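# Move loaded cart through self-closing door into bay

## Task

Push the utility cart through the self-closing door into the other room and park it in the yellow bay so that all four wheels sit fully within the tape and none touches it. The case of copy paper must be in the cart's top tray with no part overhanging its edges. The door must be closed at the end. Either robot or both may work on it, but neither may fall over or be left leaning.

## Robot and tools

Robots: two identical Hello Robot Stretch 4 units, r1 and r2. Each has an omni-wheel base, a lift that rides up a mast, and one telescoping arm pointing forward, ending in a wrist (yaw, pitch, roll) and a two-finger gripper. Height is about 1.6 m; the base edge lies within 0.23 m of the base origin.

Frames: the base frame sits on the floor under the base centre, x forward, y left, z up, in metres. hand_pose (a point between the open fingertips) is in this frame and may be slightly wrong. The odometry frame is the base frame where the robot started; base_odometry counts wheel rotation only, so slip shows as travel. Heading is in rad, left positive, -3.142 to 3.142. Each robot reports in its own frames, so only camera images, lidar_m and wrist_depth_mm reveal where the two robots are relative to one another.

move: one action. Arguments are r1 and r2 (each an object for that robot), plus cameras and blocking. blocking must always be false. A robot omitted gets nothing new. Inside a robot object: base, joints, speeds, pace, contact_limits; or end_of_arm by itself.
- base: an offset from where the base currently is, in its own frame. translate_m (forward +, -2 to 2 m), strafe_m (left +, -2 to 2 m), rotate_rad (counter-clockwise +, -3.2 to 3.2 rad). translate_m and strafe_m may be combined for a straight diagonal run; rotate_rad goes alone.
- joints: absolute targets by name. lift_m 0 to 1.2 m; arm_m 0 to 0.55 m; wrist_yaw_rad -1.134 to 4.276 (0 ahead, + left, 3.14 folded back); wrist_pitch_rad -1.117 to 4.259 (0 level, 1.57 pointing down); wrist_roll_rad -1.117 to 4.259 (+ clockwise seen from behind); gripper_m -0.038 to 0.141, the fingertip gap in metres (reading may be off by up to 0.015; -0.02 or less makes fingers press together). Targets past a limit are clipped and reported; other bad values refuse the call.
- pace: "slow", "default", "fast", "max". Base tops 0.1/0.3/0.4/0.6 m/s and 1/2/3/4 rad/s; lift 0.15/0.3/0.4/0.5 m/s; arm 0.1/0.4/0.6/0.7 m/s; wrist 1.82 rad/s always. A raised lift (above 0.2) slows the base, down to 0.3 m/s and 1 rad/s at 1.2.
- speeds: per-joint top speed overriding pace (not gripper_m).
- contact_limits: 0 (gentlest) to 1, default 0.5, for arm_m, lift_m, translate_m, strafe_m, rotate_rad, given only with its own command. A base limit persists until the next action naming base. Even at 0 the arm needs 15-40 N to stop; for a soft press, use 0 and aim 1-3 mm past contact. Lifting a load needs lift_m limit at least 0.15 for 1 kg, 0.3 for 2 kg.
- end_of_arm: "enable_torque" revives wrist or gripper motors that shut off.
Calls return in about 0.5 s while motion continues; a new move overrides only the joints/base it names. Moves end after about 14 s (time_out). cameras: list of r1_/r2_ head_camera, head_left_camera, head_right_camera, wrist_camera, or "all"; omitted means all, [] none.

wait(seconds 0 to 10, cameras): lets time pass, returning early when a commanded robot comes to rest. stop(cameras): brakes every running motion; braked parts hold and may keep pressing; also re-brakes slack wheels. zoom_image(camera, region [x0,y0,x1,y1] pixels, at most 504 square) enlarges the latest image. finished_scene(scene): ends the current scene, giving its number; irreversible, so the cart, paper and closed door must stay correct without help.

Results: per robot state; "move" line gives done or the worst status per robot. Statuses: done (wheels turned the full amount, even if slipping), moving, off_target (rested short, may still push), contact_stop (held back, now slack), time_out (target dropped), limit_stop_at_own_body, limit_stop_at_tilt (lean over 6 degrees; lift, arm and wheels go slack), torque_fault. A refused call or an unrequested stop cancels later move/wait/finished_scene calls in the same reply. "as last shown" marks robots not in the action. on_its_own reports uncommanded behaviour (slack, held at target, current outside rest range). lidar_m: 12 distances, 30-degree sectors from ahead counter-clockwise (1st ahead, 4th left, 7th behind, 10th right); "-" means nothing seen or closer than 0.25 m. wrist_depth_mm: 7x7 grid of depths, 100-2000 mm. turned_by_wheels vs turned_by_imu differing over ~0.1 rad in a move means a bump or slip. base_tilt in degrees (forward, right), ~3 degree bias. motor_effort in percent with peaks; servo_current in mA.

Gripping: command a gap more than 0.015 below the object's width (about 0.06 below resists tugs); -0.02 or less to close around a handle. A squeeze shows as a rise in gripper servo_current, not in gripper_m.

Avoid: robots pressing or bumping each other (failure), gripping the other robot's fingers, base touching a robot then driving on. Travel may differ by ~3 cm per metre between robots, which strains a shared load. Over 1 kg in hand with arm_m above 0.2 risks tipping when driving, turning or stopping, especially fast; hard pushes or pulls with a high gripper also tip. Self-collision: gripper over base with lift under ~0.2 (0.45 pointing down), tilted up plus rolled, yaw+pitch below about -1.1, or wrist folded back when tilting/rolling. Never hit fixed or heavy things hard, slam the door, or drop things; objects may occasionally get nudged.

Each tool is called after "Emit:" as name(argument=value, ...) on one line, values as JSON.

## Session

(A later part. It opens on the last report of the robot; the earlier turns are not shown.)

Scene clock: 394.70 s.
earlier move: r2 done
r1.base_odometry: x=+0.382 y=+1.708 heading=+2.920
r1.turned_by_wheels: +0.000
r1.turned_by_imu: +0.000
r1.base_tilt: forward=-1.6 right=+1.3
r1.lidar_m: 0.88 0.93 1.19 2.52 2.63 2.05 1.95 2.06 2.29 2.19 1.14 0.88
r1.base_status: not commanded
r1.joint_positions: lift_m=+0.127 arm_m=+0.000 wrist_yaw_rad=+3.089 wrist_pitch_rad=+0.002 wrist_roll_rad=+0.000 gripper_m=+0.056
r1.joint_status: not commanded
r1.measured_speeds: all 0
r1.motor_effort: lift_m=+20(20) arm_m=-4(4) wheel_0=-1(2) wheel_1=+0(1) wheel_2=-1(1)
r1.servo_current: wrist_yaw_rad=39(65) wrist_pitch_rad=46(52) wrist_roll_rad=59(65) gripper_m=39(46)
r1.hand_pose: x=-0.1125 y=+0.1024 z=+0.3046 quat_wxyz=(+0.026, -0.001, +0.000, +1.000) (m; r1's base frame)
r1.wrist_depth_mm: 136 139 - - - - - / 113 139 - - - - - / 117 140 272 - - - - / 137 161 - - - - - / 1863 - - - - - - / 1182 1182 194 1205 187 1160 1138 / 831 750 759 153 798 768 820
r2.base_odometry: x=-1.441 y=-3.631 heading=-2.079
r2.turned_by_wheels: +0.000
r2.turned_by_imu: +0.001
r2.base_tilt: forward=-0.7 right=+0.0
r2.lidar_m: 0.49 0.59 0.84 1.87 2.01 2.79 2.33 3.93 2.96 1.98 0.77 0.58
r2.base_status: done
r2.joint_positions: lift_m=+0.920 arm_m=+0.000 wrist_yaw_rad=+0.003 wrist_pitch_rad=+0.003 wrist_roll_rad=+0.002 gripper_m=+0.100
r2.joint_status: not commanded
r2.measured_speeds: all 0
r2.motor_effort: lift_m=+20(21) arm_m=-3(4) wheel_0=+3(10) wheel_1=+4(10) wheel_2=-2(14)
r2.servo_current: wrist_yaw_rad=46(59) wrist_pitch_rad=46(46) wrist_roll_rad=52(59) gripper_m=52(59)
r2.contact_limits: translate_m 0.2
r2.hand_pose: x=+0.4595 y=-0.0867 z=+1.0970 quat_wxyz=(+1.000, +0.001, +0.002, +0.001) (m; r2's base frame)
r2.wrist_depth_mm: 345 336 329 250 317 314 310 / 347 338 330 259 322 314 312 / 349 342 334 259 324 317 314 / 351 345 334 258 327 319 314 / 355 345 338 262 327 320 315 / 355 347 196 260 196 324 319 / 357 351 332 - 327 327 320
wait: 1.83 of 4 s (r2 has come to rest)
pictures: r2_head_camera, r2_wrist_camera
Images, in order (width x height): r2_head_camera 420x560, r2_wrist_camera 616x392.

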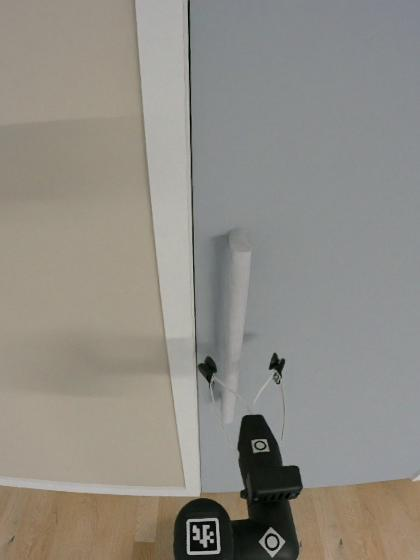

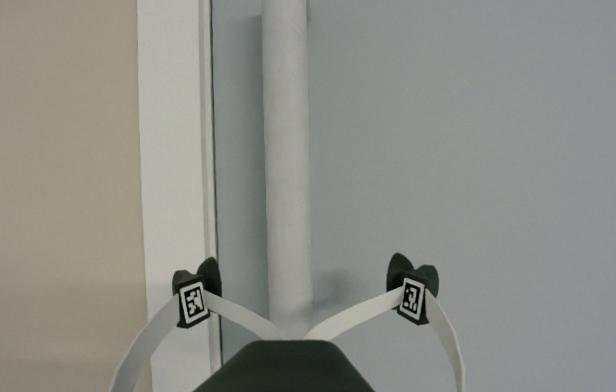

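Emit:
move(blocking=false, r2={"base":{"translate_m":0.05,"strafe_m":0.013},"contact_limits":{"translate_m":0.1}}, cameras=[])

Emit:
wait(seconds=2, cameras=["r2_wrist_camera"])

Emit:
move(blocking=false, r2={"joints":{"gripper_m":-0.02}}, cameras=[])

Emit:
wait(seconds=3, cameras=["r2_head_camera","r2_wrist_camera"])

Scene clock: 401.73 s.
move: r2 moving
r1: as last shown
r1.lidar_m: 0.89 0.93 1.18 2.51 2.63 2.02 1.97 2.08 2.28 2.20 1.14 0.87
r1.servo_current: wrist_yaw_rad=52(59) wrist_pitch_rad=39(46) wrist_roll_rad=65(65) gripper_m=46(46)
r1.wrist_depth_mm: 136 138 - - - - - / 113 139 - - - - - / 118 139 272 - - - - / 137 161 - - - - - / 1921 - - - - - - / 1205 1205 194 1205 187 1160 1138 / 842 759 759 153 788 778 809
r2.base_odometry: x=-1.449 y=-3.662 heading=-2.079
r2.turned_by_wheels: +0.000
r2.turned_by_imu: +0.001
r2.base_tilt: forward=-0.7 right=+0.1
r2.lidar_m: 0.45 0.58 0.78 1.88 2.01 2.80 2.36 3.97 2.96 1.86 0.73 0.54
r2.base_status: translate_m moving; strafe_m moving
r2.joint_positions: lift_m=+0.920 arm_m=+0.000 wrist_yaw_rad=+0.003 wrist_pitch_rad=+0.003 wrist_roll_rad=+0.002 gripper_m=+0.100
r2.joint_status: not commanded
r2.measured_speeds: translate_m=+0.107 strafe_m=+0.026 rotate_rad=+0.003 lift_m=+0.000 arm_m=+0.000 wrist_yaw_rad=+0.000 wrist_pitch_rad=+0.000 wrist_roll_rad=+0.000
r2.motor_effort: lift_m=+20(21) arm_m=-3(4) wheel_0=+6(8) wheel_1=+6(10) wheel_2=-8(12)
r2.servo_current: wrist_yaw_rad=52(59) wrist_pitch_rad=39(46) wrist_roll_rad=52(65) gripper_m=46(59)
r2.contact_limits: translate_m 0.1
r2.hand_pose: x=+0.4595 y=-0.0867 z=+1.0970 quat_wxyz=(+1.000, +0.001, +0.002, +0.001) (m; r2's base frame)
r2.wrist_depth_mm: 315 296 304 228 296 291 289 / 317 300 306 228 296 293 289 / 320 300 307 229 298 294 290 / 322 301 310 230 303 296 291 / 327 319 312 235 303 298 294 / 327 320 199 229 195 298 296 / 329 324 306 - 306 303 297
pictures: none
No camera images: "cameras" was empty.

Scene clock: 402.43 s.
earlier move: r2 done
r1.base_odometry: x=+0.382 y=+1.708 heading=+2.920
r1.turned_by_wheels: +0.000
r1.turned_by_imu: +0.000
r1.base_tilt: forward=-1.6 right=+1.3
r1.lidar_m: 0.88 0.93 1.20 2.50 2.62 2.04 1.96 2.09 2.26 2.19 1.13 0.86
r1.base_status: not commanded
r1.joint_positions: lift_m=+0.127 arm_m=+0.000 wrist_yaw_rad=+3.089 wrist_pitch_rad=+0.002 wrist_roll_rad=+0.000 gripper_m=+0.056
r1.joint_status: not commanded
r1.measured_speeds: all 0
r1.motor_effort: lift_m=+20(20) arm_m=-4(4) wheel_0=-1(2) wheel_1=+0(1) wheel_2=-1(1)
r1.servo_current: wrist_yaw_rad=52(72) wrist_pitch_rad=39(52) wrist_roll_rad=59(65) gripper_m=46(46)
r1.hand_pose: x=-0.1125 y=+0.1024 z=+0.3046 quat_wxyz=(+0.026, -0.001, +0.000, +1.000) (m; r1's base frame)
r1.wrist_depth_mm: 137 138 - - - - - / 113 139 - - - - - / 117 140 272 - - - - / 137 162 - - - - - / 1983 - - - - - - / 1160 1229 193 1229 187 1160 1138 / 842 750 759 153 798 778 809
r2.base_odometry: x=-1.454 y=-3.681 heading=-2.078
r2.turned_by_wheels: +0.000
r2.turned_by_imu: +0.000
r2.base_tilt: forward=-0.7 right=+0.1
r2.lidar_m: 0.43 0.54 0.75 1.87 2.00 2.79 2.37 3.91 2.97 1.78 0.70 0.52
r2.base_status: done
r2.joint_positions: lift_m=+0.920 arm_m=+0.000 wrist_yaw_rad=+0.003 wrist_pitch_rad=+0.003 wrist_roll_rad=+0.002 gripper_m=+0.100
r2.joint_status: not commanded
r2.measured_speeds: all 0
r2.motor_effort: lift_m=+20(21) arm_m=-3(4) wheel_0=+4(8) wheel_1=+3(10) wheel_2=-3(12)
r2.servo_current: wrist_yaw_rad=46(59) wrist_pitch_rad=39(46) wrist_roll_rad=52(65) gripper_m=46(59)
r2.contact_limits: translate_m 0.1
r2.hand_pose: x=+0.4595 y=-0.0867 z=+1.0970 quat_wxyz=(+1.000, +0.001, +0.002, +0.001) (m; r2's base frame)
r2.wrist_depth_mm: 293 273 281 203 272 267 263 / 296 276 282 203 274 270 265 / 297 278 283 204 276 271 266 / 298 279 286 204 277 271 268 / 303 282 287 205 279 272 271 / 301 283 200 204 194 274 272 / 304 285 283 - 281 276 273
wait: 0.70 of 2 s (r2 has come to rest)
pictures: r2_wrist_camera
Images, in order (width x height): r2_wrist_camera 616x392.

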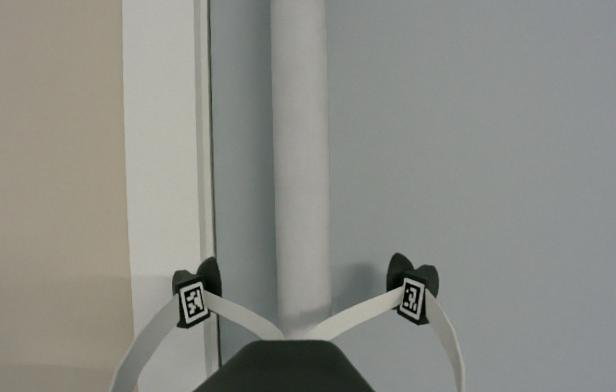

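Scene clock: 402.93 s.
move: r2 moving
r1: as last shown
r1.base_tilt: forward=-1.6 right=+1.2
r1.lidar_m: 0.87 0.94 1.19 2.51 2.63 2.04 1.95 2.08 2.29 2.19 1.16 0.87
r1.motor_effort: lift_m=+20(20) arm_m=-4(4) wheel_0=-2(2) wheel_1=+0(1) wheel_2=-1(1)
r1.servo_current: wrist_yaw_rad=52(65) wrist_pitch_rad=39(52) wrist_roll_rad=46(59) gripper_m=39(46)
r1.wrist_depth_mm: 136 138 - - - - - / 113 139 - - - - - / 118 140 271 - - - - / 137 161 - - - - - / 1983 - - - - - - / 1182 1205 194 1182 187 1182 1138 / 842 750 741 153 798 768 820
r2.base_odometry: x=-1.454 y=-3.681 heading=-2.078
r2.turned_by_wheels: +0.000
r2.turned_by_imu: +0.000
r2.base_tilt: forward=-0.6 right=+0.1
r2.lidar_m: 0.44 0.52 0.78 1.86 1.98 2.78 2.38 3.95 2.96 1.79 0.71 0.53
r2.base_status: not commanded
r2.joint_positions: lift_m=+0.920 arm_m=+0.000 wrist_yaw_rad=+0.003 wrist_pitch_rad=+0.003 wrist_roll_rad=+0.002 gripper_m=+0.083
r2.joint_status: gripper_m moving
r2.measured_speeds: all 0
r2.motor_effort: lift_m=+20(21) arm_m=-3(4) wheel_0=+3(4) wheel_1=+3(3) wheel_2=-3(4)
r2.servo_current: wrist_yaw_rad=59(59) wrist_pitch_rad=46(52) wrist_roll_rad=52(52) gripper_m=130(130)
r2.contact_limits: translate_m 0.1
r2.hand_pose: x=+0.4595 y=-0.0867 z=+1.0970 quat_wxyz=(+1.000, +0.001, +0.002, +0.001) (m; r2's base frame)
r2.wrist_depth_mm: 293 274 282 202 272 266 263 / 296 276 282 203 274 268 264 / 297 276 285 204 274 271 268 / 298 279 287 204 277 272 267 / 300 282 287 205 278 273 271 / 301 296 196 206 191 274 272 / 304 298 283 - 281 276 273
pictures: none
No camera images: "cameras" was empty.

Scene clock: 404.37 s.
earlier move: r2 done
r1.base_odometry: x=+0.382 y=+1.708 heading=+2.920
r1.turned_by_wheels: +0.000
r1.turned_by_imu: +0.000
r1.base_tilt: forward=-1.6 right=+1.2
r1.lidar_m: 0.88 0.91 1.19 2.51 2.60 2.04 1.96 2.08 2.29 2.20 1.16 0.87
r1.base_status: not commanded
r1.joint_positions: lift_m=+0.127 arm_m=+0.000 wrist_yaw_rad=+3.089 wrist_pitch_rad=+0.002 wrist_roll_rad=+0.000 gripper_m=+0.056
r1.joint_status: not commanded
r1.measured_speeds: all 0
r1.motor_effort: lift_m=+20(20) arm_m=-4(4) wheel_0=-2(2) wheel_1=+0(1) wheel_2=-1(1)
r1.servo_current: wrist_yaw_rad=52(72) wrist_pitch_rad=46(52) wrist_roll_rad=33(59) gripper_m=39(46)
r1.hand_pose: x=-0.1125 y=+0.1024 z=+0.3046 quat_wxyz=(+0.026, -0.001, +0.000, +1.000) (m; r1's base frame)
r1.wrist_depth_mm: 136 139 - - - - - / 113 139 - - - - - / 117 140 270 - - - - / 137 162 - - - - - / 1921 - - - - - - / 1182 1182 193 1182 189 1160 1118 / 854 750 759 153 798 768 809
r2.base_odometry: x=-1.454 y=-3.681 heading=-2.078
r2.turned_by_wheels: +0.000
r2.turned_by_imu: +0.000
r2.base_tilt: forward=-0.7 right=+0.1
r2.lidar_m: 0.43 0.52 0.77 1.88 1.98 2.79 2.39 3.94 2.96 1.81 0.70 0.50
r2.base_status: not commanded
r2.joint_positions: lift_m=+0.920 arm_m=+0.000 wrist_yaw_rad=+0.003 wrist_pitch_rad=+0.003 wrist_roll_rad=+0.002 gripper_m=-0.018
r2.joint_status: all done
r2.measured_speeds: all 0
r2.motor_effort: lift_m=+20(21) arm_m=-3(4) wheel_0=+3(4) wheel_1=+3(3) wheel_2=-2(4)
r2.servo_current: wrist_yaw_rad=46(59) wrist_pitch_rad=39(52) wrist_roll_rad=52(59) gripper_m=169(312)
r2.contact_limits: translate_m 0.1
r2.hand_pose: x=+0.4595 y=-0.0867 z=+1.0970 quat_wxyz=(+1.000, +0.001, +0.002, +0.001) (m; r2's base frame)
r2.wrist_depth_mm: 293 273 279 200 270 265 262 / 294 274 282 201 272 267 264 / 296 277 283 202 274 270 265 / 297 281 285 204 277 271 267 / 300 281 287 204 277 272 268 / 303 296 185 204 179 273 270 / 306 153 281 - 281 274 272
wait: 1.43 of 3 s (r2 has come to rest)
pictures: r2_head_camera, r2_wrist_camera
Images, in order (width x height): r2_head_camera 420x560, r2_wrist_camera 616x392.

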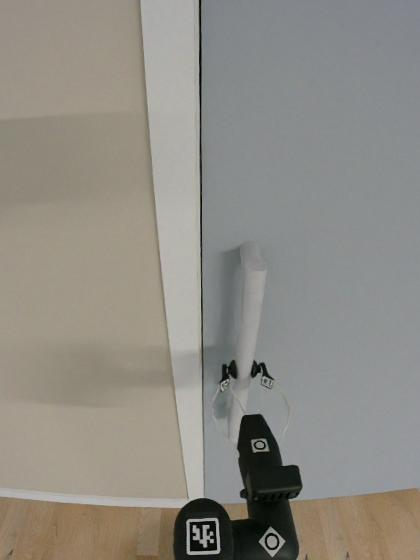

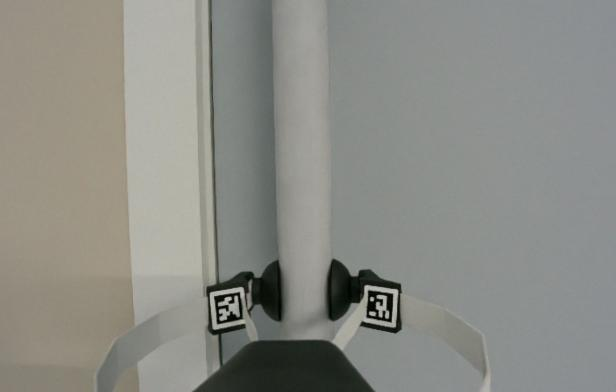

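Emit:
move(blocking=false, r2={"base":{"translate_m":-0.116,"strafe_m":-0.055},"joints":{"gripper_m":-0.035,"wrist_yaw_rad":0.13},"speeds":{"wrist_yaw_rad":0.15}}, cameras=[])

Emit:
wait(seconds=3, cameras=["r2_head_camera","r2_wrist_camera"])

Scene clock: 428.23 s.
move: r2 moving
r1: as last shown
r1.turned_by_imu: -0.002
r1.base_tilt: forward=-1.6 right=+1.3
r1.lidar_m: 0.88 0.90 1.18 2.51 2.65 2.02 1.96 2.07 2.30 2.20 1.17 0.87
r1.motor_effort: lift_m=+20(20) arm_m=-4(4) wheel_0=-1(2) wheel_1=+0(1) wheel_2=-1(1)
r1.servo_current: wrist_yaw_rad=39(65) wrist_pitch_rad=39(52) wrist_roll_rad=46(59) gripper_m=39(46)
r1.wrist_depth_mm: 136 138 - - - - - / 113 139 - - - - - / 117 140 271 - - - - / 137 161 - - - - - / 1921 - - - - - - / 1182 1182 194 1205 187 1160 1138 / 842 741 759 153 778 778 809
r2.base_odometry: x=-1.452 y=-3.647 heading=-2.079
r2.turned_by_wheels: +0.000
r2.turned_by_imu: +0.003
r2.base_tilt: forward=-0.7 right=+0.1
r2.lidar_m: 0.47 0.56 0.81 1.87 1.99 2.82 2.34 3.93 2.95 1.87 0.76 0.54
r2.base_status: translate_m moving; strafe_m moving
r2.joint_positions: lift_m=+0.920 arm_m=+0.000 wrist_yaw_rad=+0.057 wrist_pitch_rad=+0.003 wrist_roll_rad=+0.002 gripper_m=-0.033
r2.joint_status: wrist_yaw_rad moving; gripper_m moving
r2.measured_speeds: translate_m=-0.123 strafe_m=-0.059 rotate_rad=-0.004 lift_m=+0.000 arm_m=-0.002 wrist_yaw_rad=+0.041 wrist_pitch_rad=+0.000 wrist_roll_rad=+0.000
r2.motor_effort: lift_m=+21(21) arm_m=-3(4) wheel_0=-9(9) wheel_1=-11(12) wheel_2=+12(16)
r2.servo_current: wrist_yaw_rad=0(98) wrist_pitch_rad=39(52) wrist_roll_rad=52(59) gripper_m=163(293)
r2.hand_pose: x=+0.4637 y=-0.0708 z=+1.0970 quat_wxyz=(+1.000, +0.001, +0.002, +0.029) (m; r2's base frame)
r2.wrist_depth_mm: 329 317 306 224 291 283 277 / 329 319 306 226 293 285 278 / 330 322 309 226 294 287 279 / 334 324 310 227 297 290 281 / 338 325 312 226 298 290 282 / 340 327 183 207 179 290 285 / 340 332 310 - 301 289 286
pictures: none
No camera images: "cameras" was empty.

Scene clock: 429.40 s.
earlier move: r2 done
r1.base_odometry: x=+0.382 y=+1.708 heading=+2.920
r1.turned_by_wheels: +0.000
r1.turned_by_imu: +0.000
r1.base_tilt: forward=-1.6 right=+1.3
r1.lidar_m: 0.88 0.93 1.18 2.51 2.61 2.06 1.95 2.09 2.29 2.20 1.15 0.87
r1.base_status: not commanded
r1.joint_positions: lift_m=+0.127 arm_m=+0.000 wrist_yaw_rad=+3.089 wrist_pitch_rad=+0.002 wrist_roll_rad=+0.000 gripper_m=+0.056
r1.joint_status: not commanded
r1.measured_speeds: all 0
r1.motor_effort: lift_m=+20(20) arm_m=-4(4) wheel_0=-1(2) wheel_1=+0(1) wheel_2=-1(1)
r1.servo_current: wrist_yaw_rad=52(65) wrist_pitch_rad=46(52) wrist_roll_rad=46(59) gripper_m=39(52)
r1.hand_pose: x=-0.1125 y=+0.1024 z=+0.3046 quat_wxyz=(+0.026, -0.001, +0.000, +1.000) (m; r1's base frame)
r1.wrist_depth_mm: 136 138 - - - - - / 113 139 - - - - - / 118 139 272 - - - - / 137 162 - - - - - / 1983 - - - - - - / 1160 1182 194 1205 188 1160 1098 / 842 750 759 153 778 778 820
r2.base_odometry: x=-1.445 y=-3.553 heading=-2.078
r2.turned_by_wheels: +0.000
r2.turned_by_imu: +0.000
r2.base_tilt: forward=-0.7 right=+0.0
r2.lidar_m: 0.53 0.65 0.92 1.93 2.05 2.91 2.27 3.86 2.91 2.14 0.88 0.65
r2.base_status: done
r2.joint_positions: lift_m=+0.920 arm_m=+0.000 wrist_yaw_rad=+0.127 wrist_pitch_rad=+0.003 wrist_roll_rad=+0.002 gripper_m=-0.034
r2.joint_status: all done
r2.measured_speeds: all 0
r2.motor_effort: lift_m=+20(21) arm_m=+5(5) wheel_0=-3(9) wheel_1=-2(12) wheel_2=+3(16)
r2.servo_current: wrist_yaw_rad=46(98) wrist_pitch_rad=39(52) wrist_roll_rad=52(59) gripper_m=111(293)
r2.hand_pose: x=+0.4680 y=-0.0502 z=+1.0970 quat_wxyz=(+0.998, +0.001, +0.002, +0.063) (m; r2's base frame)
r2.wrist_depth_mm: 445 424 392 375 366 349 338 / 445 427 394 379 370 351 340 / 449 430 399 379 368 357 342 / 455 430 402 382 373 357 345 / 459 433 404 327 377 362 347 / 466 436 184 199 179 362 349 / 469 445 407 - 375 - 353
wait: 1.17 of 3 s (r2 has come to rest)
pictures: r2_head_camera, r2_wrist_camera
Images, in order (width x height): r2_head_camera 420x560, r2_wrist_camera 616x392.

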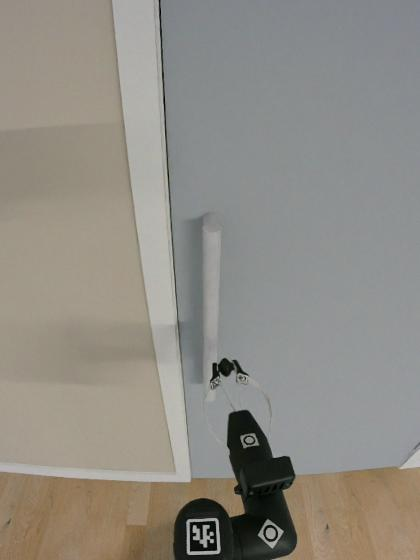

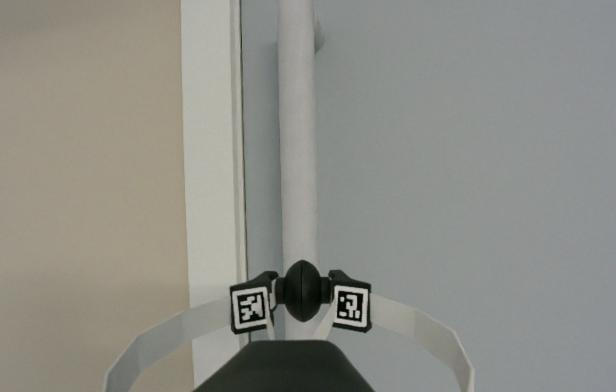

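Emit:
move(blocking=false, r2={"joints":{"gripper_m":0.1,"wrist_yaw_rad":0.0}}, cameras=[])

Emit:
wait(seconds=2, cameras=[])

Emit:
move(blocking=false, r2={"base":{"translate_m":0.153,"strafe_m":0.055},"contact_limits":{"translate_m":0.1}}, cameras=[])

Emit:
wait(seconds=3, cameras=["r2_head_camera","r2_wrist_camera"])

Scene clock: 439.73 s.
move: r2 moving
r1: as last shown
r1.turned_by_imu: -0.001
r1.lidar_m: 0.88 0.91 1.19 2.51 2.64 2.03 1.96 2.09 2.29 2.18 1.14 0.88
r1.motor_effort: lift_m=+20(20) arm_m=-4(4) wheel_0=-1(2) wheel_1=+0(0) wheel_2=-1(1)
r1.servo_current: wrist_yaw_rad=59(65) wrist_pitch_rad=39(52) wrist_roll_rad=46(59) gripper_m=39(46)
r1.wrist_depth_mm: 136 138 - - - - - / 113 139 - - - - - / 117 140 272 - - - - / 137 161 - - - - - / 1921 - - - - - - / 1229 1205 194 1182 187 1160 1138 / 854 750 750 153 798 778 809
r2.base_odometry: x=-1.445 y=-3.553 heading=-2.078
r2.turned_by_wheels: +0.000
r2.turned_by_imu: +0.001
r2.base_tilt: forward=-0.7 right=+0.1
r2.lidar_m: 0.55 0.64 0.95 1.92 2.05 2.86 2.26 3.91 2.92 2.19 0.86 0.64
r2.base_status: not commanded
r2.joint_positions: lift_m=+0.920 arm_m=+0.000 wrist_yaw_rad=+0.003 wrist_pitch_rad=+0.003 wrist_roll_rad=+0.002 gripper_m=-0.009
r2.joint_status: wrist_yaw_rad moving; gripper_m moving
r2.measured_speeds: translate_m=+0.000 strafe_m=+0.000 rotate_rad=+0.000 lift_m=+0.000 arm_m=+0.000 wrist_yaw_rad=-0.001 wrist_pitch_rad=+0.000 wrist_roll_rad=+0.000
r2.motor_effort: lift_m=+20(21) arm_m=+5(5) wheel_0=-3(3) wheel_1=-2(3) wheel_2=+3(4)
r2.servo_current: wrist_yaw_rad=52(98) wrist_pitch_rad=46(46) wrist_roll_rad=46(59) gripper_m=65(124)
r2.hand_pose: x=+0.4595 y=-0.0866 z=+1.0970 quat_wxyz=(+1.000, +0.001, +0.002, +0.001) (m; r2's base frame)
r2.wrist_depth_mm: 410 389 394 387 379 370 370 / 413 392 392 392 384 377 370 / 415 404 392 394 387 379 373 / 418 407 394 397 389 382 375 / 421 413 394 399 392 384 379 / 418 415 187 202 182 384 382 / 424 418 - - - 387 387
pictures: none
No camera images: "cameras" was empty.

Scene clock: 441.27 s.
earlier move: r2 done
r1.base_odometry: x=+0.382 y=+1.708 heading=+2.920
r1.turned_by_wheels: +0.000
r1.turned_by_imu: +0.000
r1.base_tilt: forward=-1.6 right=+1.3
r1.lidar_m: 0.89 0.92 1.18 2.52 2.60 2.04 1.95 2.09 2.28 2.18 1.15 0.88
r1.base_status: not commanded
r1.joint_positions: lift_m=+0.127 arm_m=+0.000 wrist_yaw_rad=+3.089 wrist_pitch_rad=+0.002 wrist_roll_rad=+0.000 gripper_m=+0.056
r1.joint_status: not commanded
r1.measured_speeds: all 0
r1.motor_effort: lift_m=+20(20) arm_m=-4(4) wheel_0=-1(2) wheel_1=+0(1) wheel_2=-1(1)
r1.servo_current: wrist_yaw_rad=46(72) wrist_pitch_rad=39(52) wrist_roll_rad=46(59) gripper_m=33(46)
r1.hand_pose: x=-0.1125 y=+0.1024 z=+0.3046 quat_wxyz=(+0.026, -0.001, +0.000, +1.000) (m; r1's base frame)
r1.wrist_depth_mm: 137 138 - - - - - / 113 139 - - - - - / 117 140 272 - - - - / 137 161 - - - - - / 1983 - - - - - - / 1182 1229 194 1182 187 1160 1118 / 854 750 759 154 788 778 820
r2.base_odometry: x=-1.445 y=-3.553 heading=-2.078
r2.turned_by_wheels: +0.000
r2.turned_by_imu: +0.000
r2.base_tilt: forward=-0.6 right=+0.1
r2.lidar_m: 0.54 0.64 0.95 1.93 2.07 2.88 2.27 3.84 2.88 2.15 0.87 0.64
r2.base_status: not commanded
r2.joint_positions: lift_m=+0.920 arm_m=+0.000 wrist_yaw_rad=+0.003 wrist_pitch_rad=+0.003 wrist_roll_rad=+0.002 gripper_m=+0.100
r2.joint_status: all done
r2.measured_speeds: all 0
r2.motor_effort: lift_m=+21(21) arm_m=+5(5) wheel_0=-3(3) wheel_1=-2(3) wheel_2=+3(4)
r2.servo_current: wrist_yaw_rad=52(98) wrist_pitch_rad=39(46) wrist_roll_rad=52(59) gripper_m=59(124)
r2.hand_pose: x=+0.4595 y=-0.0866 z=+1.0970 quat_wxyz=(+1.000, +0.001, +0.002, +0.001) (m; r2's base frame)
r2.wrist_depth_mm: 407 389 394 389 384 375 370 / 410 394 392 392 384 375 373 / 415 394 392 394 389 382 375 / 415 410 392 394 389 382 377 / 418 413 327 399 392 384 382 / 424 415 195 399 195 384 379 / 430 418 399 - 397 389 384
wait: 1.53 of 2 s (r2 has come to rest)
pictures: none
No camera images: "cameras" was empty.

Scene clock: 441.77 s.
move: r2 moving
r1: as last shown
r1.lidar_m: 0.87 0.92 1.20 2.51 2.61 2.06 1.96 2.09 2.27 2.18 1.17 0.88
r1.motor_effort: lift_m=+20(20) arm_m=-4(4) wheel_0=-2(2) wheel_1=+0(0) wheel_2=-1(1)
r1.servo_current: wrist_yaw_rad=33(78) wrist_pitch_rad=39(46) wrist_roll_rad=46(52) gripper_m=39(46)
r1.wrist_depth_mm: 136 138 - - - - - / 114 139 - - - - - / 117 139 272 - - - - / 137 161 - - - - - / 1863 - - - - - - / 1160 1205 194 1205 187 1160 1118 / 842 750 750 153 788 778 820
r2.base_odometry: x=-1.451 y=-3.586 heading=-2.078
r2.turned_by_wheels: +0.000
r2.turned_by_imu: +0.000
r2.base_tilt: forward=-0.7 right=+0.1
r2.lidar_m: 0.52 0.62 0.89 1.92 2.03 2.86 2.29 3.87 2.92 2.05 0.84 0.60
r2.base_status: translate_m moving; strafe_m moving
r2.joint_positions: lift_m=+0.920 arm_m=+0.000 wrist_yaw_rad=+0.003 wrist_pitch_rad=+0.003 wrist_roll_rad=+0.002 gripper_m=+0.100
r2.joint_status: not commanded
r2.measured_speeds: translate_m=+0.121 strafe_m=+0.043 rotate_rad=+0.000 lift_m=+0.000 arm_m=+0.000 wrist_yaw_rad=+0.000 wrist_pitch_rad=+0.000 wrist_roll_rad=+0.000
r2.motor_effort: lift_m=+20(21) arm_m=+5(5) wheel_0=+10(10) wheel_1=+10(10) wheel_2=-12(13)
r2.servo_current: wrist_yaw_rad=46(59) wrist_pitch_rad=46(52) wrist_roll_rad=52(52) gripper_m=46(59)
r2.contact_limits: translate_m 0.1
r2.hand_pose: x=+0.4595 y=-0.0866 z=+1.0970 quat_wxyz=(+1.000, +0.001, +0.002, +0.001) (m; r2's base frame)
r2.wrist_depth_mm: 384 364 370 364 359 351 345 / 384 364 375 366 362 355 349 / 384 368 373 368 362 355 353 / 392 370 370 370 364 357 353 / 392 370 368 373 366 362 357 / 397 389 198 373 195 364 357 / 397 389 384 - 370 366 362
pictures: none
No camera images: "cameras" was empty.

Scene clock: 443.13 s.
earlier move: r2 done
r1.base_odometry: x=+0.382 y=+1.708 heading=+2.920
r1.turned_by_wheels: +0.000
r1.turned_by_imu: +0.000
r1.base_tilt: forward=-1.6 right=+1.3
r1.lidar_m: 0.87 0.92 1.18 2.51 2.63 2.04 1.96 2.08 2.29 2.19 1.14 0.87
r1.base_status: not commanded
r1.joint_positions: lift_m=+0.127 arm_m=+0.000 wrist_yaw_rad=+3.089 wrist_pitch_rad=+0.002 wrist_roll_rad=+0.000 gripper_m=+0.056
r1.joint_status: not commanded
r1.measured_speeds: all 0
r1.motor_effort: lift_m=+20(20) arm_m=-4(4) wheel_0=-1(2) wheel_1=+0(1) wheel_2=-1(1)
r1.servo_current: wrist_yaw_rad=52(78) wrist_pitch_rad=46(52) wrist_roll_rad=52(65) gripper_m=39(46)
r1.hand_pose: x=-0.1125 y=+0.1024 z=+0.3046 quat_wxyz=(+0.026, -0.001, +0.000, +1.000) (m; r1's base frame)
r1.wrist_depth_mm: 136 138 - - - - - / 113 139 - - - - - / 118 140 271 - - - - / 137 161 - - - - - / 1921 - - - - - - / 1182 1182 193 1182 187 1182 1138 / 842 741 750 153 788 778 831
r2.base_odometry: x=-1.471 y=-3.713 heading=-2.078
r2.turned_by_wheels: +0.000
r2.turned_by_imu: +0.000
r2.base_tilt: forward=-0.7 right=+0.1
r2.lidar_m: 0.40 0.49 0.71 1.85 1.98 2.78 2.44 3.93 2.95 1.68 0.67 0.48
r2.base_status: done
r2.joint_positions: lift_m=+0.920 arm_m=+0.000 wrist_yaw_rad=+0.002 wrist_pitch_rad=+0.003 wrist_roll_rad=+0.002 gripper_m=+0.100
r2.joint_status: not commanded
r2.measured_speeds: all 0
r2.motor_effort: lift_m=+21(21) arm_m=+5(5) wheel_0=+5(10) wheel_1=+3(10) wheel_2=-6(13)
r2.servo_current: wrist_yaw_rad=46(59) wrist_pitch_rad=39(52) wrist_roll_rad=52(52) gripper_m=46(59)
r2.contact_limits: translate_m 0.1
r2.hand_pose: x=+0.4594 y=-0.0869 z=+1.0970 quat_wxyz=(+1.000, +0.001, +0.002, +0.001) (m; r2's base frame)
r2.wrist_depth_mm: 253 236 246 165 238 236 231 / 254 237 248 165 239 236 233 / 257 239 249 166 241 237 234 / 258 241 250 168 242 240 236 / 260 242 251 168 244 240 237 / 263 245 199 169 196 241 239 / 264 246 256 - 246 242 240
wait: 1.37 of 3 s (r2 has come to rest)
pictures: r2_head_camera, r2_wrist_camera
Images, in order (width x height): r2_head_camera 420x560, r2_wrist_camera 616x392.

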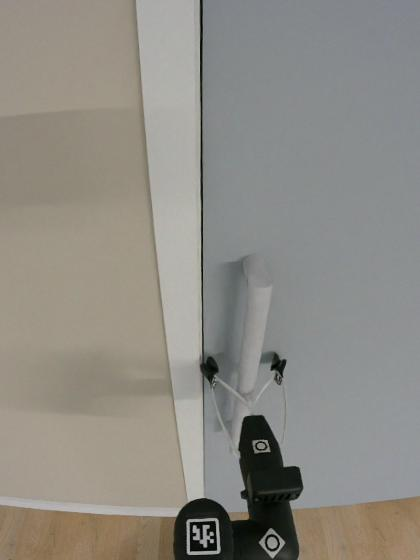

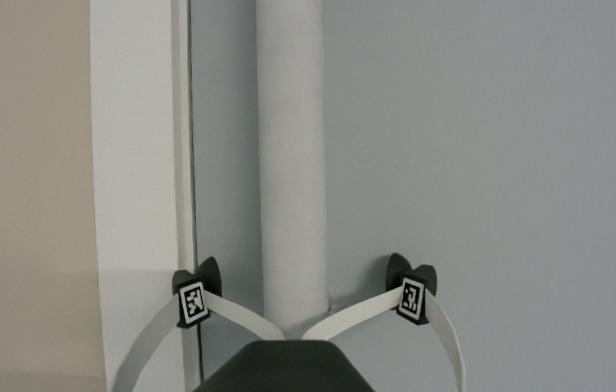

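Emit:
move(blocking=false, r2={"joints":{"gripper_m":-0.02}}, cameras=[])

Emit:
wait(seconds=3, cameras=["r2_head_camera","r2_wrist_camera"])

Scene clock: 447.27 s.
move: r2 moving
r1: as last shown
r1.lidar_m: 0.89 0.92 1.19 2.50 2.63 2.06 1.96 2.07 2.29 2.20 1.14 0.89
r1.servo_current: wrist_yaw_rad=52(65) wrist_pitch_rad=33(52) wrist_roll_rad=46(52) gripper_m=39(46)
r1.wrist_depth_mm: 136 138 - - - - - / 113 139 - - - - - / 117 139 270 - - - - / 137 161 - - - - - / 1921 - - - - - - / 1160 1205 195 1182 187 1138 1160 / 854 732 750 154 809 788 820
r2.base_odometry: x=-1.471 y=-3.713 heading=-2.078
r2.turned_by_wheels: +0.000
r2.turned_by_imu: +0.001
r2.base_tilt: forward=-0.7 right=+0.0
r2.lidar_m: 0.41 0.50 0.68 1.87 1.95 2.82 2.44 3.96 2.98 1.65 0.68 0.49
r2.base_status: not commanded
r2.joint_positions: lift_m=+0.920 arm_m=+0.000 wrist_yaw_rad=+0.000 wrist_pitch_rad=+0.003 wrist_roll_rad=+0.002 gripper_m=+0.083
r2.joint_status: gripper_m moving
r2.measured_speeds: translate_m=+0.000 strafe_m=+0.000 rotate_rad=+0.000 lift_m=+0.000 arm_m=+0.000 wrist_yaw_rad=-0.005 wrist_pitch_rad=+0.000 wrist_roll_rad=+0.000
r2.motor_effort: lift_m=+20(21) arm_m=+5(5) wheel_0=+5(5) wheel_1=+3(3) wheel_2=-5(6)
r2.servo_current: wrist_yaw_rad=33(52) wrist_pitch_rad=39(52) wrist_roll_rad=39(65) gripper_m=130(130)
r2.contact_limits: translate_m 0.1
r2.hand_pose: x=+0.4592 y=-0.0874 z=+1.0970 quat_wxyz=(+1.000, +0.001, +0.002, +0.000) (m; r2's base frame)
r2.wrist_depth_mm: 253 236 246 167 238 236 233 / 253 236 248 167 240 236 234 / 257 238 250 167 242 239 236 / 258 240 250 168 244 240 237 / 259 242 251 169 245 241 239 / 262 244 198 169 198 243 240 / 263 247 256 - 247 242 242
pictures: none
No camera images: "cameras" was empty.

Scene clock: 448.70 s.
earlier move: r2 done
r1.base_odometry: x=+0.382 y=+1.708 heading=+2.920
r1.turned_by_wheels: +0.000
r1.turned_by_imu: +0.000
r1.base_tilt: forward=-1.5 right=+1.3
r1.lidar_m: 0.87 0.94 1.18 2.50 2.60 2.02 1.96 2.04 2.28 2.19 1.17 0.88
r1.base_status: not commanded
r1.joint_positions: lift_m=+0.127 arm_m=+0.000 wrist_yaw_rad=+3.089 wrist_pitch_rad=+0.002 wrist_roll_rad=+0.000 gripper_m=+0.056
r1.joint_status: not commanded
r1.measured_speeds: all 0
r1.motor_effort: lift_m=+20(20) arm_m=-4(4) wheel_0=-1(2) wheel_1=+0(1) wheel_2=-1(1)
r1.servo_current: wrist_yaw_rad=65(65) wrist_pitch_rad=46(52) wrist_roll_rad=52(59) gripper_m=39(46)
r1.hand_pose: x=-0.1125 y=+0.1024 z=+0.3046 quat_wxyz=(+0.026, -0.001, +0.000, +1.000) (m; r1's base frame)
r1.wrist_depth_mm: 136 139 - - - - - / 113 139 - - - - - / 117 140 272 - - - - / 137 162 - - - - - / 1921 - - - - - - / 1205 1205 194 1160 187 1138 1118 / 854 759 759 153 809 778 809
r2.base_odometry: x=-1.471 y=-3.713 heading=-2.078
r2.turned_by_wheels: +0.000
r2.turned_by_imu: +0.000
r2.base_tilt: forward=-0.6 right=+0.1
r2.lidar_m: 0.38 0.50 0.70 1.84 1.98 2.78 2.43 3.93 2.98 1.64 0.67 0.49
r2.base_status: not commanded
r2.joint_positions: lift_m=+0.920 arm_m=+0.000 wrist_yaw_rad=+0.000 wrist_pitch_rad=+0.003 wrist_roll_rad=+0.002 gripper_m=-0.019
r2.joint_status: all done
r2.measured_speeds: all 0
r2.motor_effort: lift_m=+20(21) arm_m=+5(5) wheel_0=+4(5) wheel_1=+3(3) wheel_2=-5(6)
r2.servo_current: wrist_yaw_rad=52(59) wrist_pitch_rad=39(52) wrist_roll_rad=46(65) gripper_m=91(169)
r2.contact_limits: translate_m 0.1
r2.hand_pose: x=+0.4592 y=-0.0874 z=+1.0970 quat_wxyz=(+1.000, +0.001, +0.002, +0.000) (m; r2's base frame)
r2.wrist_depth_mm: 254 236 245 162 236 234 229 / 255 236 248 163 237 234 230 / 257 239 247 164 237 236 232 / 259 240 250 167 242 237 233 / 262 242 251 167 243 237 234 / 263 244 187 167 184 240 236 / 264 246 254 - 245 239 237
wait: 1.43 of 3 s (r2 has come to rest)
pictures: r2_head_camera, r2_wrist_camera
Images, in order (width x height): r2_head_camera 420x560, r2_wrist_camera 616x392.

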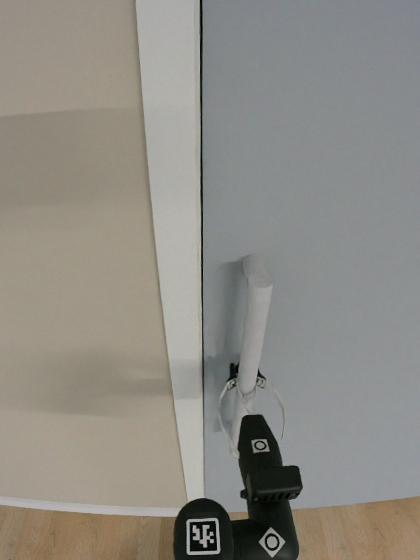

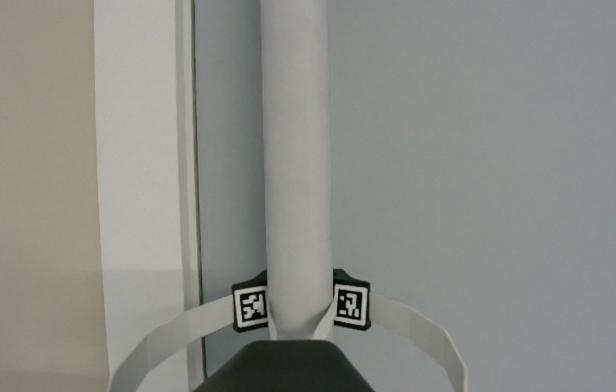

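Emit:
move(blocking=false, r2={"base":{"translate_m":-0.15,"strafe_m":-0.075},"joints":{"gripper_m":-0.03,"wrist_yaw_rad":0.13},"speeds":{"wrist_yaw_rad":0.15},"contact_limits":{"translate_m":0.6,"strafe_m":0.6}}, cameras=[])

Emit:
wait(seconds=3, cameras=["r2_head_camera","r2_wrist_camera"])

r2: "contact_limits": translate_m and strafe_m are given together and make one move, which takes one limit: state it under one of them only
Scene clock: 453.77 s.
r1.base_odometry: x=+0.382 y=+1.708 heading=+2.920
r1.turned_by_wheels: +0.000
r1.turned_by_imu: +0.000
r1.base_tilt: forward=-1.6 right=+1.3
r1.lidar_m: 0.89 0.92 1.18 2.52 2.64 2.04 1.95 2.08 2.28 2.20 1.16 0.85
r1.base_status: not commanded
r1.joint_positions: lift_m=+0.127 arm_m=+0.000 wrist_yaw_rad=+3.089 wrist_pitch_rad=+0.002 wrist_roll_rad=+0.000 gripper_m=+0.056
r1.joint_status: not commanded
r1.measured_speeds: all 0
r1.motor_effort: lift_m=+20(20) arm_m=-4(4) wheel_0=-1(2) wheel_1=+0(1) wheel_2=-1(1)
r1.servo_current: wrist_yaw_rad=46(65) wrist_pitch_rad=52(52) wrist_roll_rad=33(59) gripper_m=33(46)
r1.hand_pose: x=-0.1125 y=+0.1024 z=+0.3046 quat_wxyz=(+0.026, -0.001, +0.000, +1.000) (m; r1's base frame)
r1.wrist_depth_mm: 136 139 - - - - - / 113 139 - - - - - / 117 140 271 - - - - / 137 162 - - - - - / 1921 - - - - - - / 1182 1205 195 1205 187 1160 1138 / 842 750 750 153 788 778 820
r2.base_odometry: x=-1.471 y=-3.713 heading=-2.078
r2.turned_by_wheels: +0.000
r2.turned_by_imu: +0.001
r2.base_tilt: forward=-0.7 right=+0.1
r2.lidar_m: 0.40 0.51 0.73 1.88 1.96 2.82 2.44 3.95 2.96 1.62 0.67 0.47
r2.base_status: not commanded
r2.joint_positions: lift_m=+0.920 arm_m=+0.000 wrist_yaw_rad=+0.000 wrist_pitch_rad=+0.003 wrist_roll_rad=+0.002 gripper_m=-0.019
r2.joint_status: all done
r2.measured_speeds: all 0
r2.motor_effort: lift_m=+21(21) arm_m=+5(5) wheel_0=+5(5) wheel_1=+4(3) wheel_2=-5(6)
r2.servo_current: wrist_yaw_rad=39(59) wrist_pitch_rad=39(52) wrist_roll_rad=46(65) gripper_m=91(169)
r2.contact_limits: translate_m 0.1
r2.hand_pose: x=+0.4592 y=-0.0874 z=+1.0970 quat_wxyz=(+1.000, +0.001, +0.002, +0.000) (m; r2's base frame)
r2.wrist_depth_mm: 254 236 245 162 236 232 229 / 255 236 247 163 238 234 230 / 257 239 247 164 239 235 232 / 258 240 250 167 242 236 235 / 263 242 251 167 243 237 235 / 263 244 187 167 185 238 236 / 265 247 255 - 245 239 238
pictures: none

not run: a call was refused earlier in this reply.

Emit:
move(blocking=false, r2={"base":{"translate_m":-0.15,"strafe_m":-0.065},"joints":{"gripper_m":-0.03,"wrist_yaw_rad":0.13},"speeds":{"wrist_yaw_rad":0.15},"contact_limits":{"translate_m":0.6}}, cameras=[])

Emit:
wait(seconds=3, cameras=["r2_head_camera","r2_wrist_camera"])

Scene clock: 458.33 s.
move: r2 moving
r1.base_odometry: x=+0.382 y=+1.708 heading=+2.920
r1.turned_by_wheels: +0.000
r1.turned_by_imu: +0.000
r1.base_tilt: forward=-1.6 right=+1.2
r1.lidar_m: 0.89 0.94 1.17 2.52 2.63 2.04 1.96 2.09 2.31 2.20 1.16 0.87
r1.base_status: not commanded
r1.joint_positions: lift_m=+0.127 arm_m=+0.000 wrist_yaw_rad=+3.089 wrist_pitch_rad=+0.002 wrist_roll_rad=+0.000 gripper_m=+0.056
r1.joint_status: not commanded
r1.measured_speeds: all 0
r1.motor_effort: lift_m=+20(20) arm_m=-4(4) wheel_0=-1(2) wheel_1=+0(1) wheel_2=-1(1)
r1.servo_current: wrist_yaw_rad=52(65) wrist_pitch_rad=52(52) wrist_roll_rad=52(52) gripper_m=46(46)
r1.hand_pose: x=-0.1125 y=+0.1024 z=+0.3046 quat_wxyz=(+0.026, -0.001, +0.000, +1.000) (m; r1's base frame)
r1.wrist_depth_mm: 136 139 - - - - - / 113 139 - - - - - / 118 139 271 - - - - / 137 161 - - - - - / 1921 - - - - - - / 1160 1182 194 1182 187 1138 1118 / 831 741 768 153 798 778 831
r2.base_odometry: x=-1.468 y=-3.680 heading=-2.079
r2.turned_by_wheels: +0.000
r2.turned_by_imu: -0.026
r2.base_tilt: forward=-0.6 right=+0.1
r2.lidar_m: 0.41 0.52 0.77 1.87 1.97 2.70 2.40 4.06 3.01 1.91 0.69 0.49
r2.base_status: translate_m moving; strafe_m moving
r2.joint_positions: lift_m=+0.920 arm_m=+0.000 wrist_yaw_rad=+0.066 wrist_pitch_rad=+0.003 wrist_roll_rad=+0.002 gripper_m=-0.028
r2.joint_status: wrist_yaw_rad moving; gripper_m moving
r2.measured_speeds: translate_m=-0.123 strafe_m=-0.056 rotate_rad=+0.007 lift_m=+0.000 arm_m=+0.000 wrist_yaw_rad=+0.170 wrist_pitch_rad=+0.000 wrist_roll_rad=+0.000
r2.motor_effort: lift_m=+21(21) arm_m=-5(5) wheel_0=-7(13) wheel_1=-21(21) wheel_2=+22(23)
r2.servo_current: wrist_yaw_rad=33(91) wrist_pitch_rad=46(46) wrist_roll_rad=33(52) gripper_m=143(195)
r2.contact_limits: translate_m 0.6
r2.hand_pose: x=+0.4645 y=-0.0681 z=+1.0970 quat_wxyz=(+0.999, +0.001, +0.002, +0.033) (m; r2's base frame)
r2.wrist_depth_mm: 281 259 247 163 236 230 227 / 282 260 249 164 236 232 229 / 286 263 250 165 239 234 229 / 286 264 251 166 240 234 231 / 289 266 253 167 242 236 232 / 290 268 184 167 179 236 233 / 293 285 264 - 242 237 235
pictures: none
No camera images: "cameras" was empty.

Scene clock: 459.67 s.
earlier move: r2 done
r1.base_odometry: x=+0.382 y=+1.708 heading=+2.920
r1.turned_by_wheels: +0.000
r1.turned_by_imu: +0.000
r1.base_tilt: forward=-1.6 right=+1.3
r1.lidar_m: 0.97 0.97 1.17 2.50 2.64 2.03 1.96 2.06 2.27 2.19 1.15 0.88
r1.base_status: not commanded
r1.joint_positions: lift_m=+0.127 arm_m=+0.000 wrist_yaw_rad=+3.089 wrist_pitch_rad=+0.002 wrist_roll_rad=+0.000 gripper_m=+0.056
r1.joint_status: not commanded
r1.measured_speeds: all 0
r1.motor_effort: lift_m=+20(20) arm_m=-4(4) wheel_0=-1(2) wheel_1=+0(1) wheel_2=-1(1)
r1.servo_current: wrist_yaw_rad=46(65) wrist_pitch_rad=39(52) wrist_roll_rad=46(65) gripper_m=39(46)
r1.hand_pose: x=-0.1125 y=+0.1024 z=+0.3046 quat_wxyz=(+0.026, -0.001, +0.000, +1.000) (m; r1's base frame)
r1.wrist_depth_mm: 136 139 - - - - - / 113 139 - - - - - / 117 140 272 - - - - / 137 162 - - - - - / 1921 - - - - - - / 1182 1205 194 1205 187 1160 1138 / 842 741 750 153 788 788 809
r2.base_odometry: x=-1.456 y=-3.551 heading=-2.077
r2.turned_by_wheels: +0.002
r2.turned_by_imu: -0.003
r2.base_tilt: forward=-0.7 right=+0.0
r2.lidar_m: 0.40 0.65 0.90 1.92 2.01 2.77 2.28 3.98 2.92 2.38 0.81 0.52
r2.base_status: done
r2.joint_positions: lift_m=+0.920 arm_m=+0.000 wrist_yaw_rad=+0.144 wrist_pitch_rad=+0.003 wrist_roll_rad=+0.002 gripper_m=-0.028
r2.joint_status: all done
r2.measured_speeds: all 0
r2.motor_effort: lift_m=+20(21) arm_m=-5(5) wheel_0=+3(13) wheel_1=-4(21) wheel_2=+19(25)
r2.servo_current: wrist_yaw_rad=78(91) wrist_pitch_rad=39(46) wrist_roll_rad=52(59) gripper_m=124(195)
r2.contact_limits: translate_m 0.6
r2.hand_pose: x=+0.4689 y=-0.0451 z=+1.0970 quat_wxyz=(+0.997, +0.001, +0.002, +0.072) (m; r2's base frame)
r2.wrist_depth_mm: 442 418 245 165 236 232 230 / 449 424 246 166 236 233 230 / 449 421 248 166 239 236 232 / 452 430 249 167 241 236 233 / 459 430 251 167 242 237 234 / 459 433 183 168 180 238 236 / 466 439 255 - - 239 237
wait: 1.33 of 3 s (r2 has come to rest)
pictures: r2_head_camera, r2_wrist_camera
Images, in order (width x height): r2_head_camera 420x560, r2_wrist_camera 616x392.

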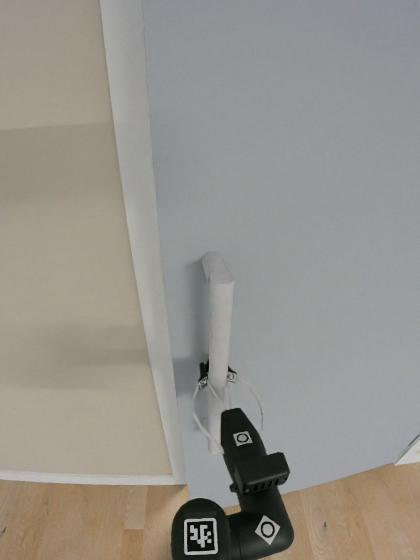

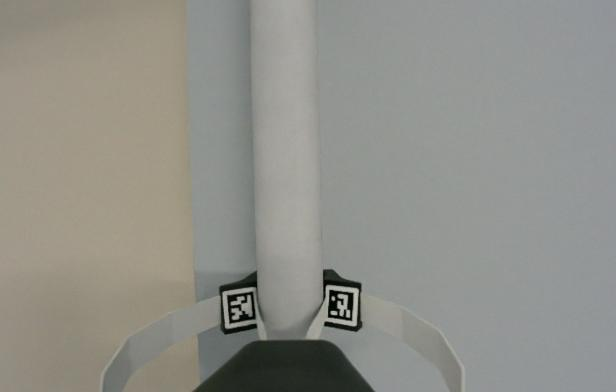

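Emit:
move(blocking=false, r2={"base":{"translate_m":-0.27,"strafe_m":-0.235},"joints":{"wrist_yaw_rad":0.54},"speeds":{"wrist_yaw_rad":0.2},"contact_limits":{"translate_m":0.7}}, cameras=[])

Emit:
wait(seconds=4, cameras=["r2_wrist_camera"])

Scene clock: 465.03 s.
move: r2 moving
r1: as last shown
r1.base_tilt: forward=-1.5 right=+1.2
r1.lidar_m: 0.97 1.00 1.17 2.51 2.61 2.05 1.97 2.08 2.28 2.19 1.16 0.87
r1.motor_effort: lift_m=+20(20) arm_m=-4(4) wheel_0=-2(2) wheel_1=+0(1) wheel_2=-1(1)
r1.servo_current: wrist_yaw_rad=52(59) wrist_pitch_rad=39(46) wrist_roll_rad=59(59) gripper_m=39(46)
r1.wrist_depth_mm: 137 138 - - - - - / 113 139 - - - - - / 118 140 271 - - - - / 137 161 - - - - - / 1863 - - - - - - / 1205 1205 193 1205 188 1138 1138 / 854 750 750 153 798 768 809
r2.base_odometry: x=-1.462 y=-3.519 heading=-2.075
r2.turned_by_wheels: +0.002
r2.turned_by_imu: +0.003
r2.base_tilt: forward=-0.6 right=+0.1
r2.lidar_m: 0.40 0.65 0.93 1.95 2.04 2.81 2.24 3.96 2.90 2.44 0.84 0.51
r2.base_status: translate_m moving; strafe_m moving
r2.joint_positions: lift_m=+0.920 arm_m=+0.000 wrist_yaw_rad=+0.226 wrist_pitch_rad=+0.003 wrist_roll_rad=+0.002 gripper_m=-0.028
r2.joint_status: wrist_yaw_rad moving
r2.measured_speeds: translate_m=-0.098 strafe_m=-0.084 rotate_rad=+0.003 lift_m=+0.000 arm_m=+0.000 wrist_yaw_rad=+0.205 wrist_pitch_rad=+0.000 wrist_roll_rad=+0.000
r2.motor_effort: lift_m=+20(21) arm_m=-5(5) wheel_0=+10(12) wheel_1=-12(14) wheel_2=+25(27)
r2.servo_current: wrist_yaw_rad=52(65) wrist_pitch_rad=39(52) wrist_roll_rad=46(59) gripper_m=124(130)
r2.contact_limits: translate_m 0.7
r2.hand_pose: x=+0.4716 y=-0.0206 z=+1.0970 quat_wxyz=(+0.994, +0.001, +0.002, +0.113) (m; r2's base frame)
r2.wrist_depth_mm: - 462 249 163 234 229 222 / - 462 250 164 235 229 224 / - 466 252 164 236 230 225 / - 466 252 167 238 231 227 / - 469 255 166 241 233 227 / - 473 186 167 181 233 229 / - - 445 - 241 233 232
pictures: none
No camera images: "cameras" was empty.

Scene clock: 467.17 s.
earlier move: r2 done
r1.base_odometry: x=+0.382 y=+1.708 heading=+2.920
r1.turned_by_wheels: +0.000
r1.turned_by_imu: +0.000
r1.base_tilt: forward=-1.6 right=+1.3
r1.lidar_m: 1.09 1.05 1.20 2.50 2.62 2.04 1.95 2.09 2.26 2.19 1.17 0.85
r1.base_status: not commanded
r1.joint_positions: lift_m=+0.127 arm_m=+0.000 wrist_yaw_rad=+3.089 wrist_pitch_rad=+0.002 wrist_roll_rad=+0.000 gripper_m=+0.056
r1.joint_status: not commanded
r1.measured_speeds: all 0
r1.motor_effort: lift_m=+20(20) arm_m=-4(4) wheel_0=-1(2) wheel_1=+0(1) wheel_2=-1(1)
r1.servo_current: wrist_yaw_rad=59(72) wrist_pitch_rad=39(52) wrist_roll_rad=59(65) gripper_m=39(46)
r1.hand_pose: x=-0.1125 y=+0.1024 z=+0.3046 quat_wxyz=(+0.026, -0.001, +0.000, +1.000) (m; r1's base frame)
r1.wrist_depth_mm: 136 138 - - - - - / 113 139 - - - - - / 118 140 272 - - - - / 137 161 - - - - - / 1921 - - - - - - / 1182 1182 195 1205 188 1160 1118 / 854 750 750 153 788 768 809
r2.base_odometry: x=-1.531 y=-3.202 heading=-2.075
r2.turned_by_wheels: +0.000
r2.turned_by_imu: +0.163
r2.base_tilt: forward=-0.6 right=+0.0
r2.lidar_m: 0.40 0.47 1.43 2.18 2.42 3.82 2.07 3.16 2.59 1.96 0.92 0.55
r2.base_status: done
r2.joint_positions: lift_m=+0.920 arm_m=+0.000 wrist_yaw_rad=+0.552 wrist_pitch_rad=+0.003 wrist_roll_rad=+0.002 gripper_m=-0.029
r2.joint_status: all done
r2.measured_speeds: all 0
r2.motor_effort: lift_m=+20(21) arm_m=-5(5) wheel_0=+11(23) wheel_1=-1(14) wheel_2=+16(28)
r2.servo_current: wrist_yaw_rad=65(117) wrist_pitch_rad=39(52) wrist_roll_rad=46(59) gripper_m=104(130)
r2.contact_limits: translate_m 0.7
r2.hand_pose: x=+0.4624 y=+0.0768 z=+1.0970 quat_wxyz=(+0.962, +0.001, +0.002, +0.272) (m; r2's base frame)
r2.wrist_depth_mm: - - 260 165 220 202 189 / - - 262 163 222 202 191 / - - 263 166 223 205 192 / - - 266 167 224 205 193 / - - - 167 227 206 193 / - 1808 183 168 181 208 195 / - 153 - - 226 202 196
wait: 2.13 of 4 s (r2 has come to rest)
pictures: r2_wrist_camera
Images, in order (width x height): r2_wrist_camera 616x392.

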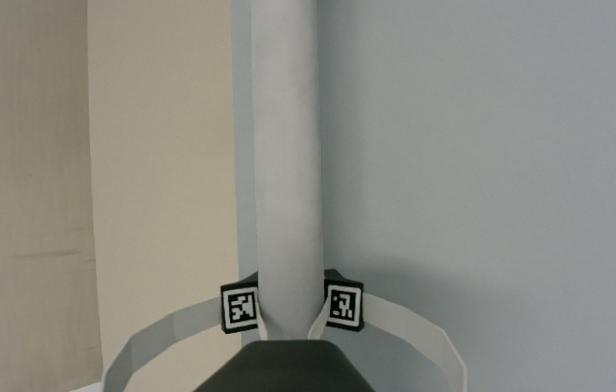

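Emit:
move(blocking=false, r2={"base":{"translate_m":-0.14,"strafe_m":-0.15},"joints":{"wrist_yaw_rad":0.6},"speeds":{"wrist_yaw_rad":0.1},"contact_limits":{"translate_m":0.7}}, cameras=[])

Emit:
wait(seconds=4, cameras=["r2_wrist_camera","r2_head_camera"])

Scene clock: 487.23 s.
move: r2 moving
r1: as last shown
r1.lidar_m: 1.08 1.03 1.16 2.51 2.62 2.06 1.96 2.09 2.29 2.19 1.14 0.88
r1.servo_current: wrist_yaw_rad=52(59) wrist_pitch_rad=52(52) wrist_roll_rad=46(65) gripper_m=39(46)
r1.wrist_depth_mm: 136 138 - - - - - / 113 139 - - - - - / 117 139 271 - - - - / 137 162 - - - - - / 1983 - - - - - - / 1205 1160 195 1205 189 1160 1138 / 842 741 750 153 798 778 820
r2.base_odometry: x=-1.541 y=-3.171 heading=-2.073
r2.turned_by_wheels: +0.002
r2.turned_by_imu: +0.023
r2.base_tilt: forward=-0.7 right=+0.0
r2.lidar_m: 0.41 0.47 1.51 2.20 2.47 2.09 2.06 3.12 2.56 1.88 0.89 0.55
r2.base_status: translate_m moving; strafe_m moving
r2.joint_positions: lift_m=+0.920 arm_m=+0.000 wrist_yaw_rad=+0.593 wrist_pitch_rad=+0.003 wrist_roll_rad=+0.002 gripper_m=-0.029
r2.joint_status: wrist_yaw_rad moving
r2.measured_speeds: translate_m=-0.082 strafe_m=-0.093 rotate_rad=+0.006 lift_m=+0.000 arm_m=+0.000 wrist_yaw_rad=+0.100 wrist_pitch_rad=+0.000 wrist_roll_rad=+0.000
r2.motor_effort: lift_m=+21(21) arm_m=-5(5) wheel_0=+10(16) wheel_1=-14(16) wheel_2=+24(24)
r2.servo_current: wrist_yaw_rad=65(91) wrist_pitch_rad=46(46) wrist_roll_rad=46(52) gripper_m=98(104)
r2.contact_limits: translate_m 0.7
r2.hand_pose: x=+0.4590 y=+0.0886 z=+1.0970 quat_wxyz=(+0.956, +0.000, +0.002, +0.292) (m; r2's base frame)
r2.wrist_depth_mm: - - - 164 218 200 186 / - 1921 265 165 220 200 187 / - 1921 266 165 222 202 189 / - 1983 268 166 222 202 189 / - - 272 167 226 204 - / - 1863 183 167 181 206 191 / - - - - 225 200 192
pictures: none
No camera images: "cameras" was empty.

Scene clock: 488.97 s.
earlier move: r2 done
r1.base_odometry: x=+0.382 y=+1.708 heading=+2.920
r1.turned_by_wheels: +0.000
r1.turned_by_imu: +0.000
r1.base_tilt: forward=-1.6 right=+1.2
r1.lidar_m: 1.10 1.05 1.18 2.52 2.62 2.05 1.96 2.07 2.29 2.19 1.14 0.88
r1.base_status: not commanded
r1.joint_positions: lift_m=+0.127 arm_m=+0.000 wrist_yaw_rad=+3.089 wrist_pitch_rad=+0.002 wrist_roll_rad=+0.000 gripper_m=+0.056
r1.joint_status: not commanded
r1.measured_speeds: all 0
r1.motor_effort: lift_m=+20(20) arm_m=-4(4) wheel_0=-1(2) wheel_1=+0(1) wheel_2=-1(1)
r1.servo_current: wrist_yaw_rad=26(65) wrist_pitch_rad=46(52) wrist_roll_rad=65(72) gripper_m=33(46)
r1.hand_pose: x=-0.1125 y=+0.1024 z=+0.3046 quat_wxyz=(+0.026, -0.001, +0.000, +1.000) (m; r1's base frame)
r1.wrist_depth_mm: 136 138 - - - - - / 113 139 - - - - - / 117 140 271 - - - - / 137 161 - - - - - / 1921 - - - - - - / 1182 1205 193 1205 187 1138 1138 / 842 750 759 154 788 788 809
r2.base_odometry: x=-1.595 y=-3.007 heading=-2.073
r2.turned_by_wheels: +0.000
r2.turned_by_imu: +0.255
r2.base_tilt: forward=-0.6 right=+0.0
r2.lidar_m: 0.39 0.48 2.33 2.39 3.13 2.04 3.69 2.60 2.40 1.24 0.69 0.48
r2.base_status: done
r2.joint_positions: lift_m=+0.920 arm_m=+0.000 wrist_yaw_rad=+0.618 wrist_pitch_rad=+0.003 wrist_roll_rad=+0.002 gripper_m=-0.029
r2.joint_status: all done
r2.measured_speeds: all 0
r2.on_its_own: wrist_yaw_rad is at rest, and its servo_current (111 mA) is outside its rest range (0 to 104 mA)
r2.motor_effort: lift_m=+20(21) arm_m=-6(6) wheel_0=+8(25) wheel_1=-1(16) wheel_2=+15(27)
r2.servo_current: wrist_yaw_rad=111(117) wrist_pitch_rad=39(46) wrist_roll_rad=46(65) gripper_m=98(104)
r2.contact_limits: translate_m 0.7
r2.hand_pose: x=+0.4567 y=+0.0960 z=+1.0970 quat_wxyz=(+0.953, +0.000, +0.002, +0.304) (m; r2's base frame)
r2.wrist_depth_mm: - - - 164 212 182 - / - - - 165 213 184 167 / - - - 165 220 190 168 / - - - 166 217 187 170 / - - - 167 219 187 171 / - - 186 169 180 188 171 / - - - - 217 182 -
wait: 1.73 of 4 s (r2 has come to rest)
pictures: r2_head_camera, r2_wrist_camera
Images, in order (width x height): r2_head_camera 420x560, r2_wrist_camera 616x392.

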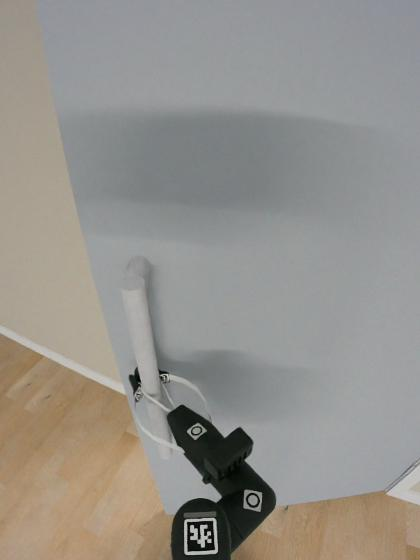

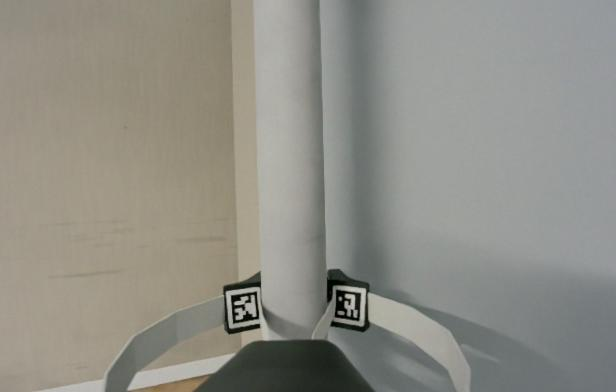

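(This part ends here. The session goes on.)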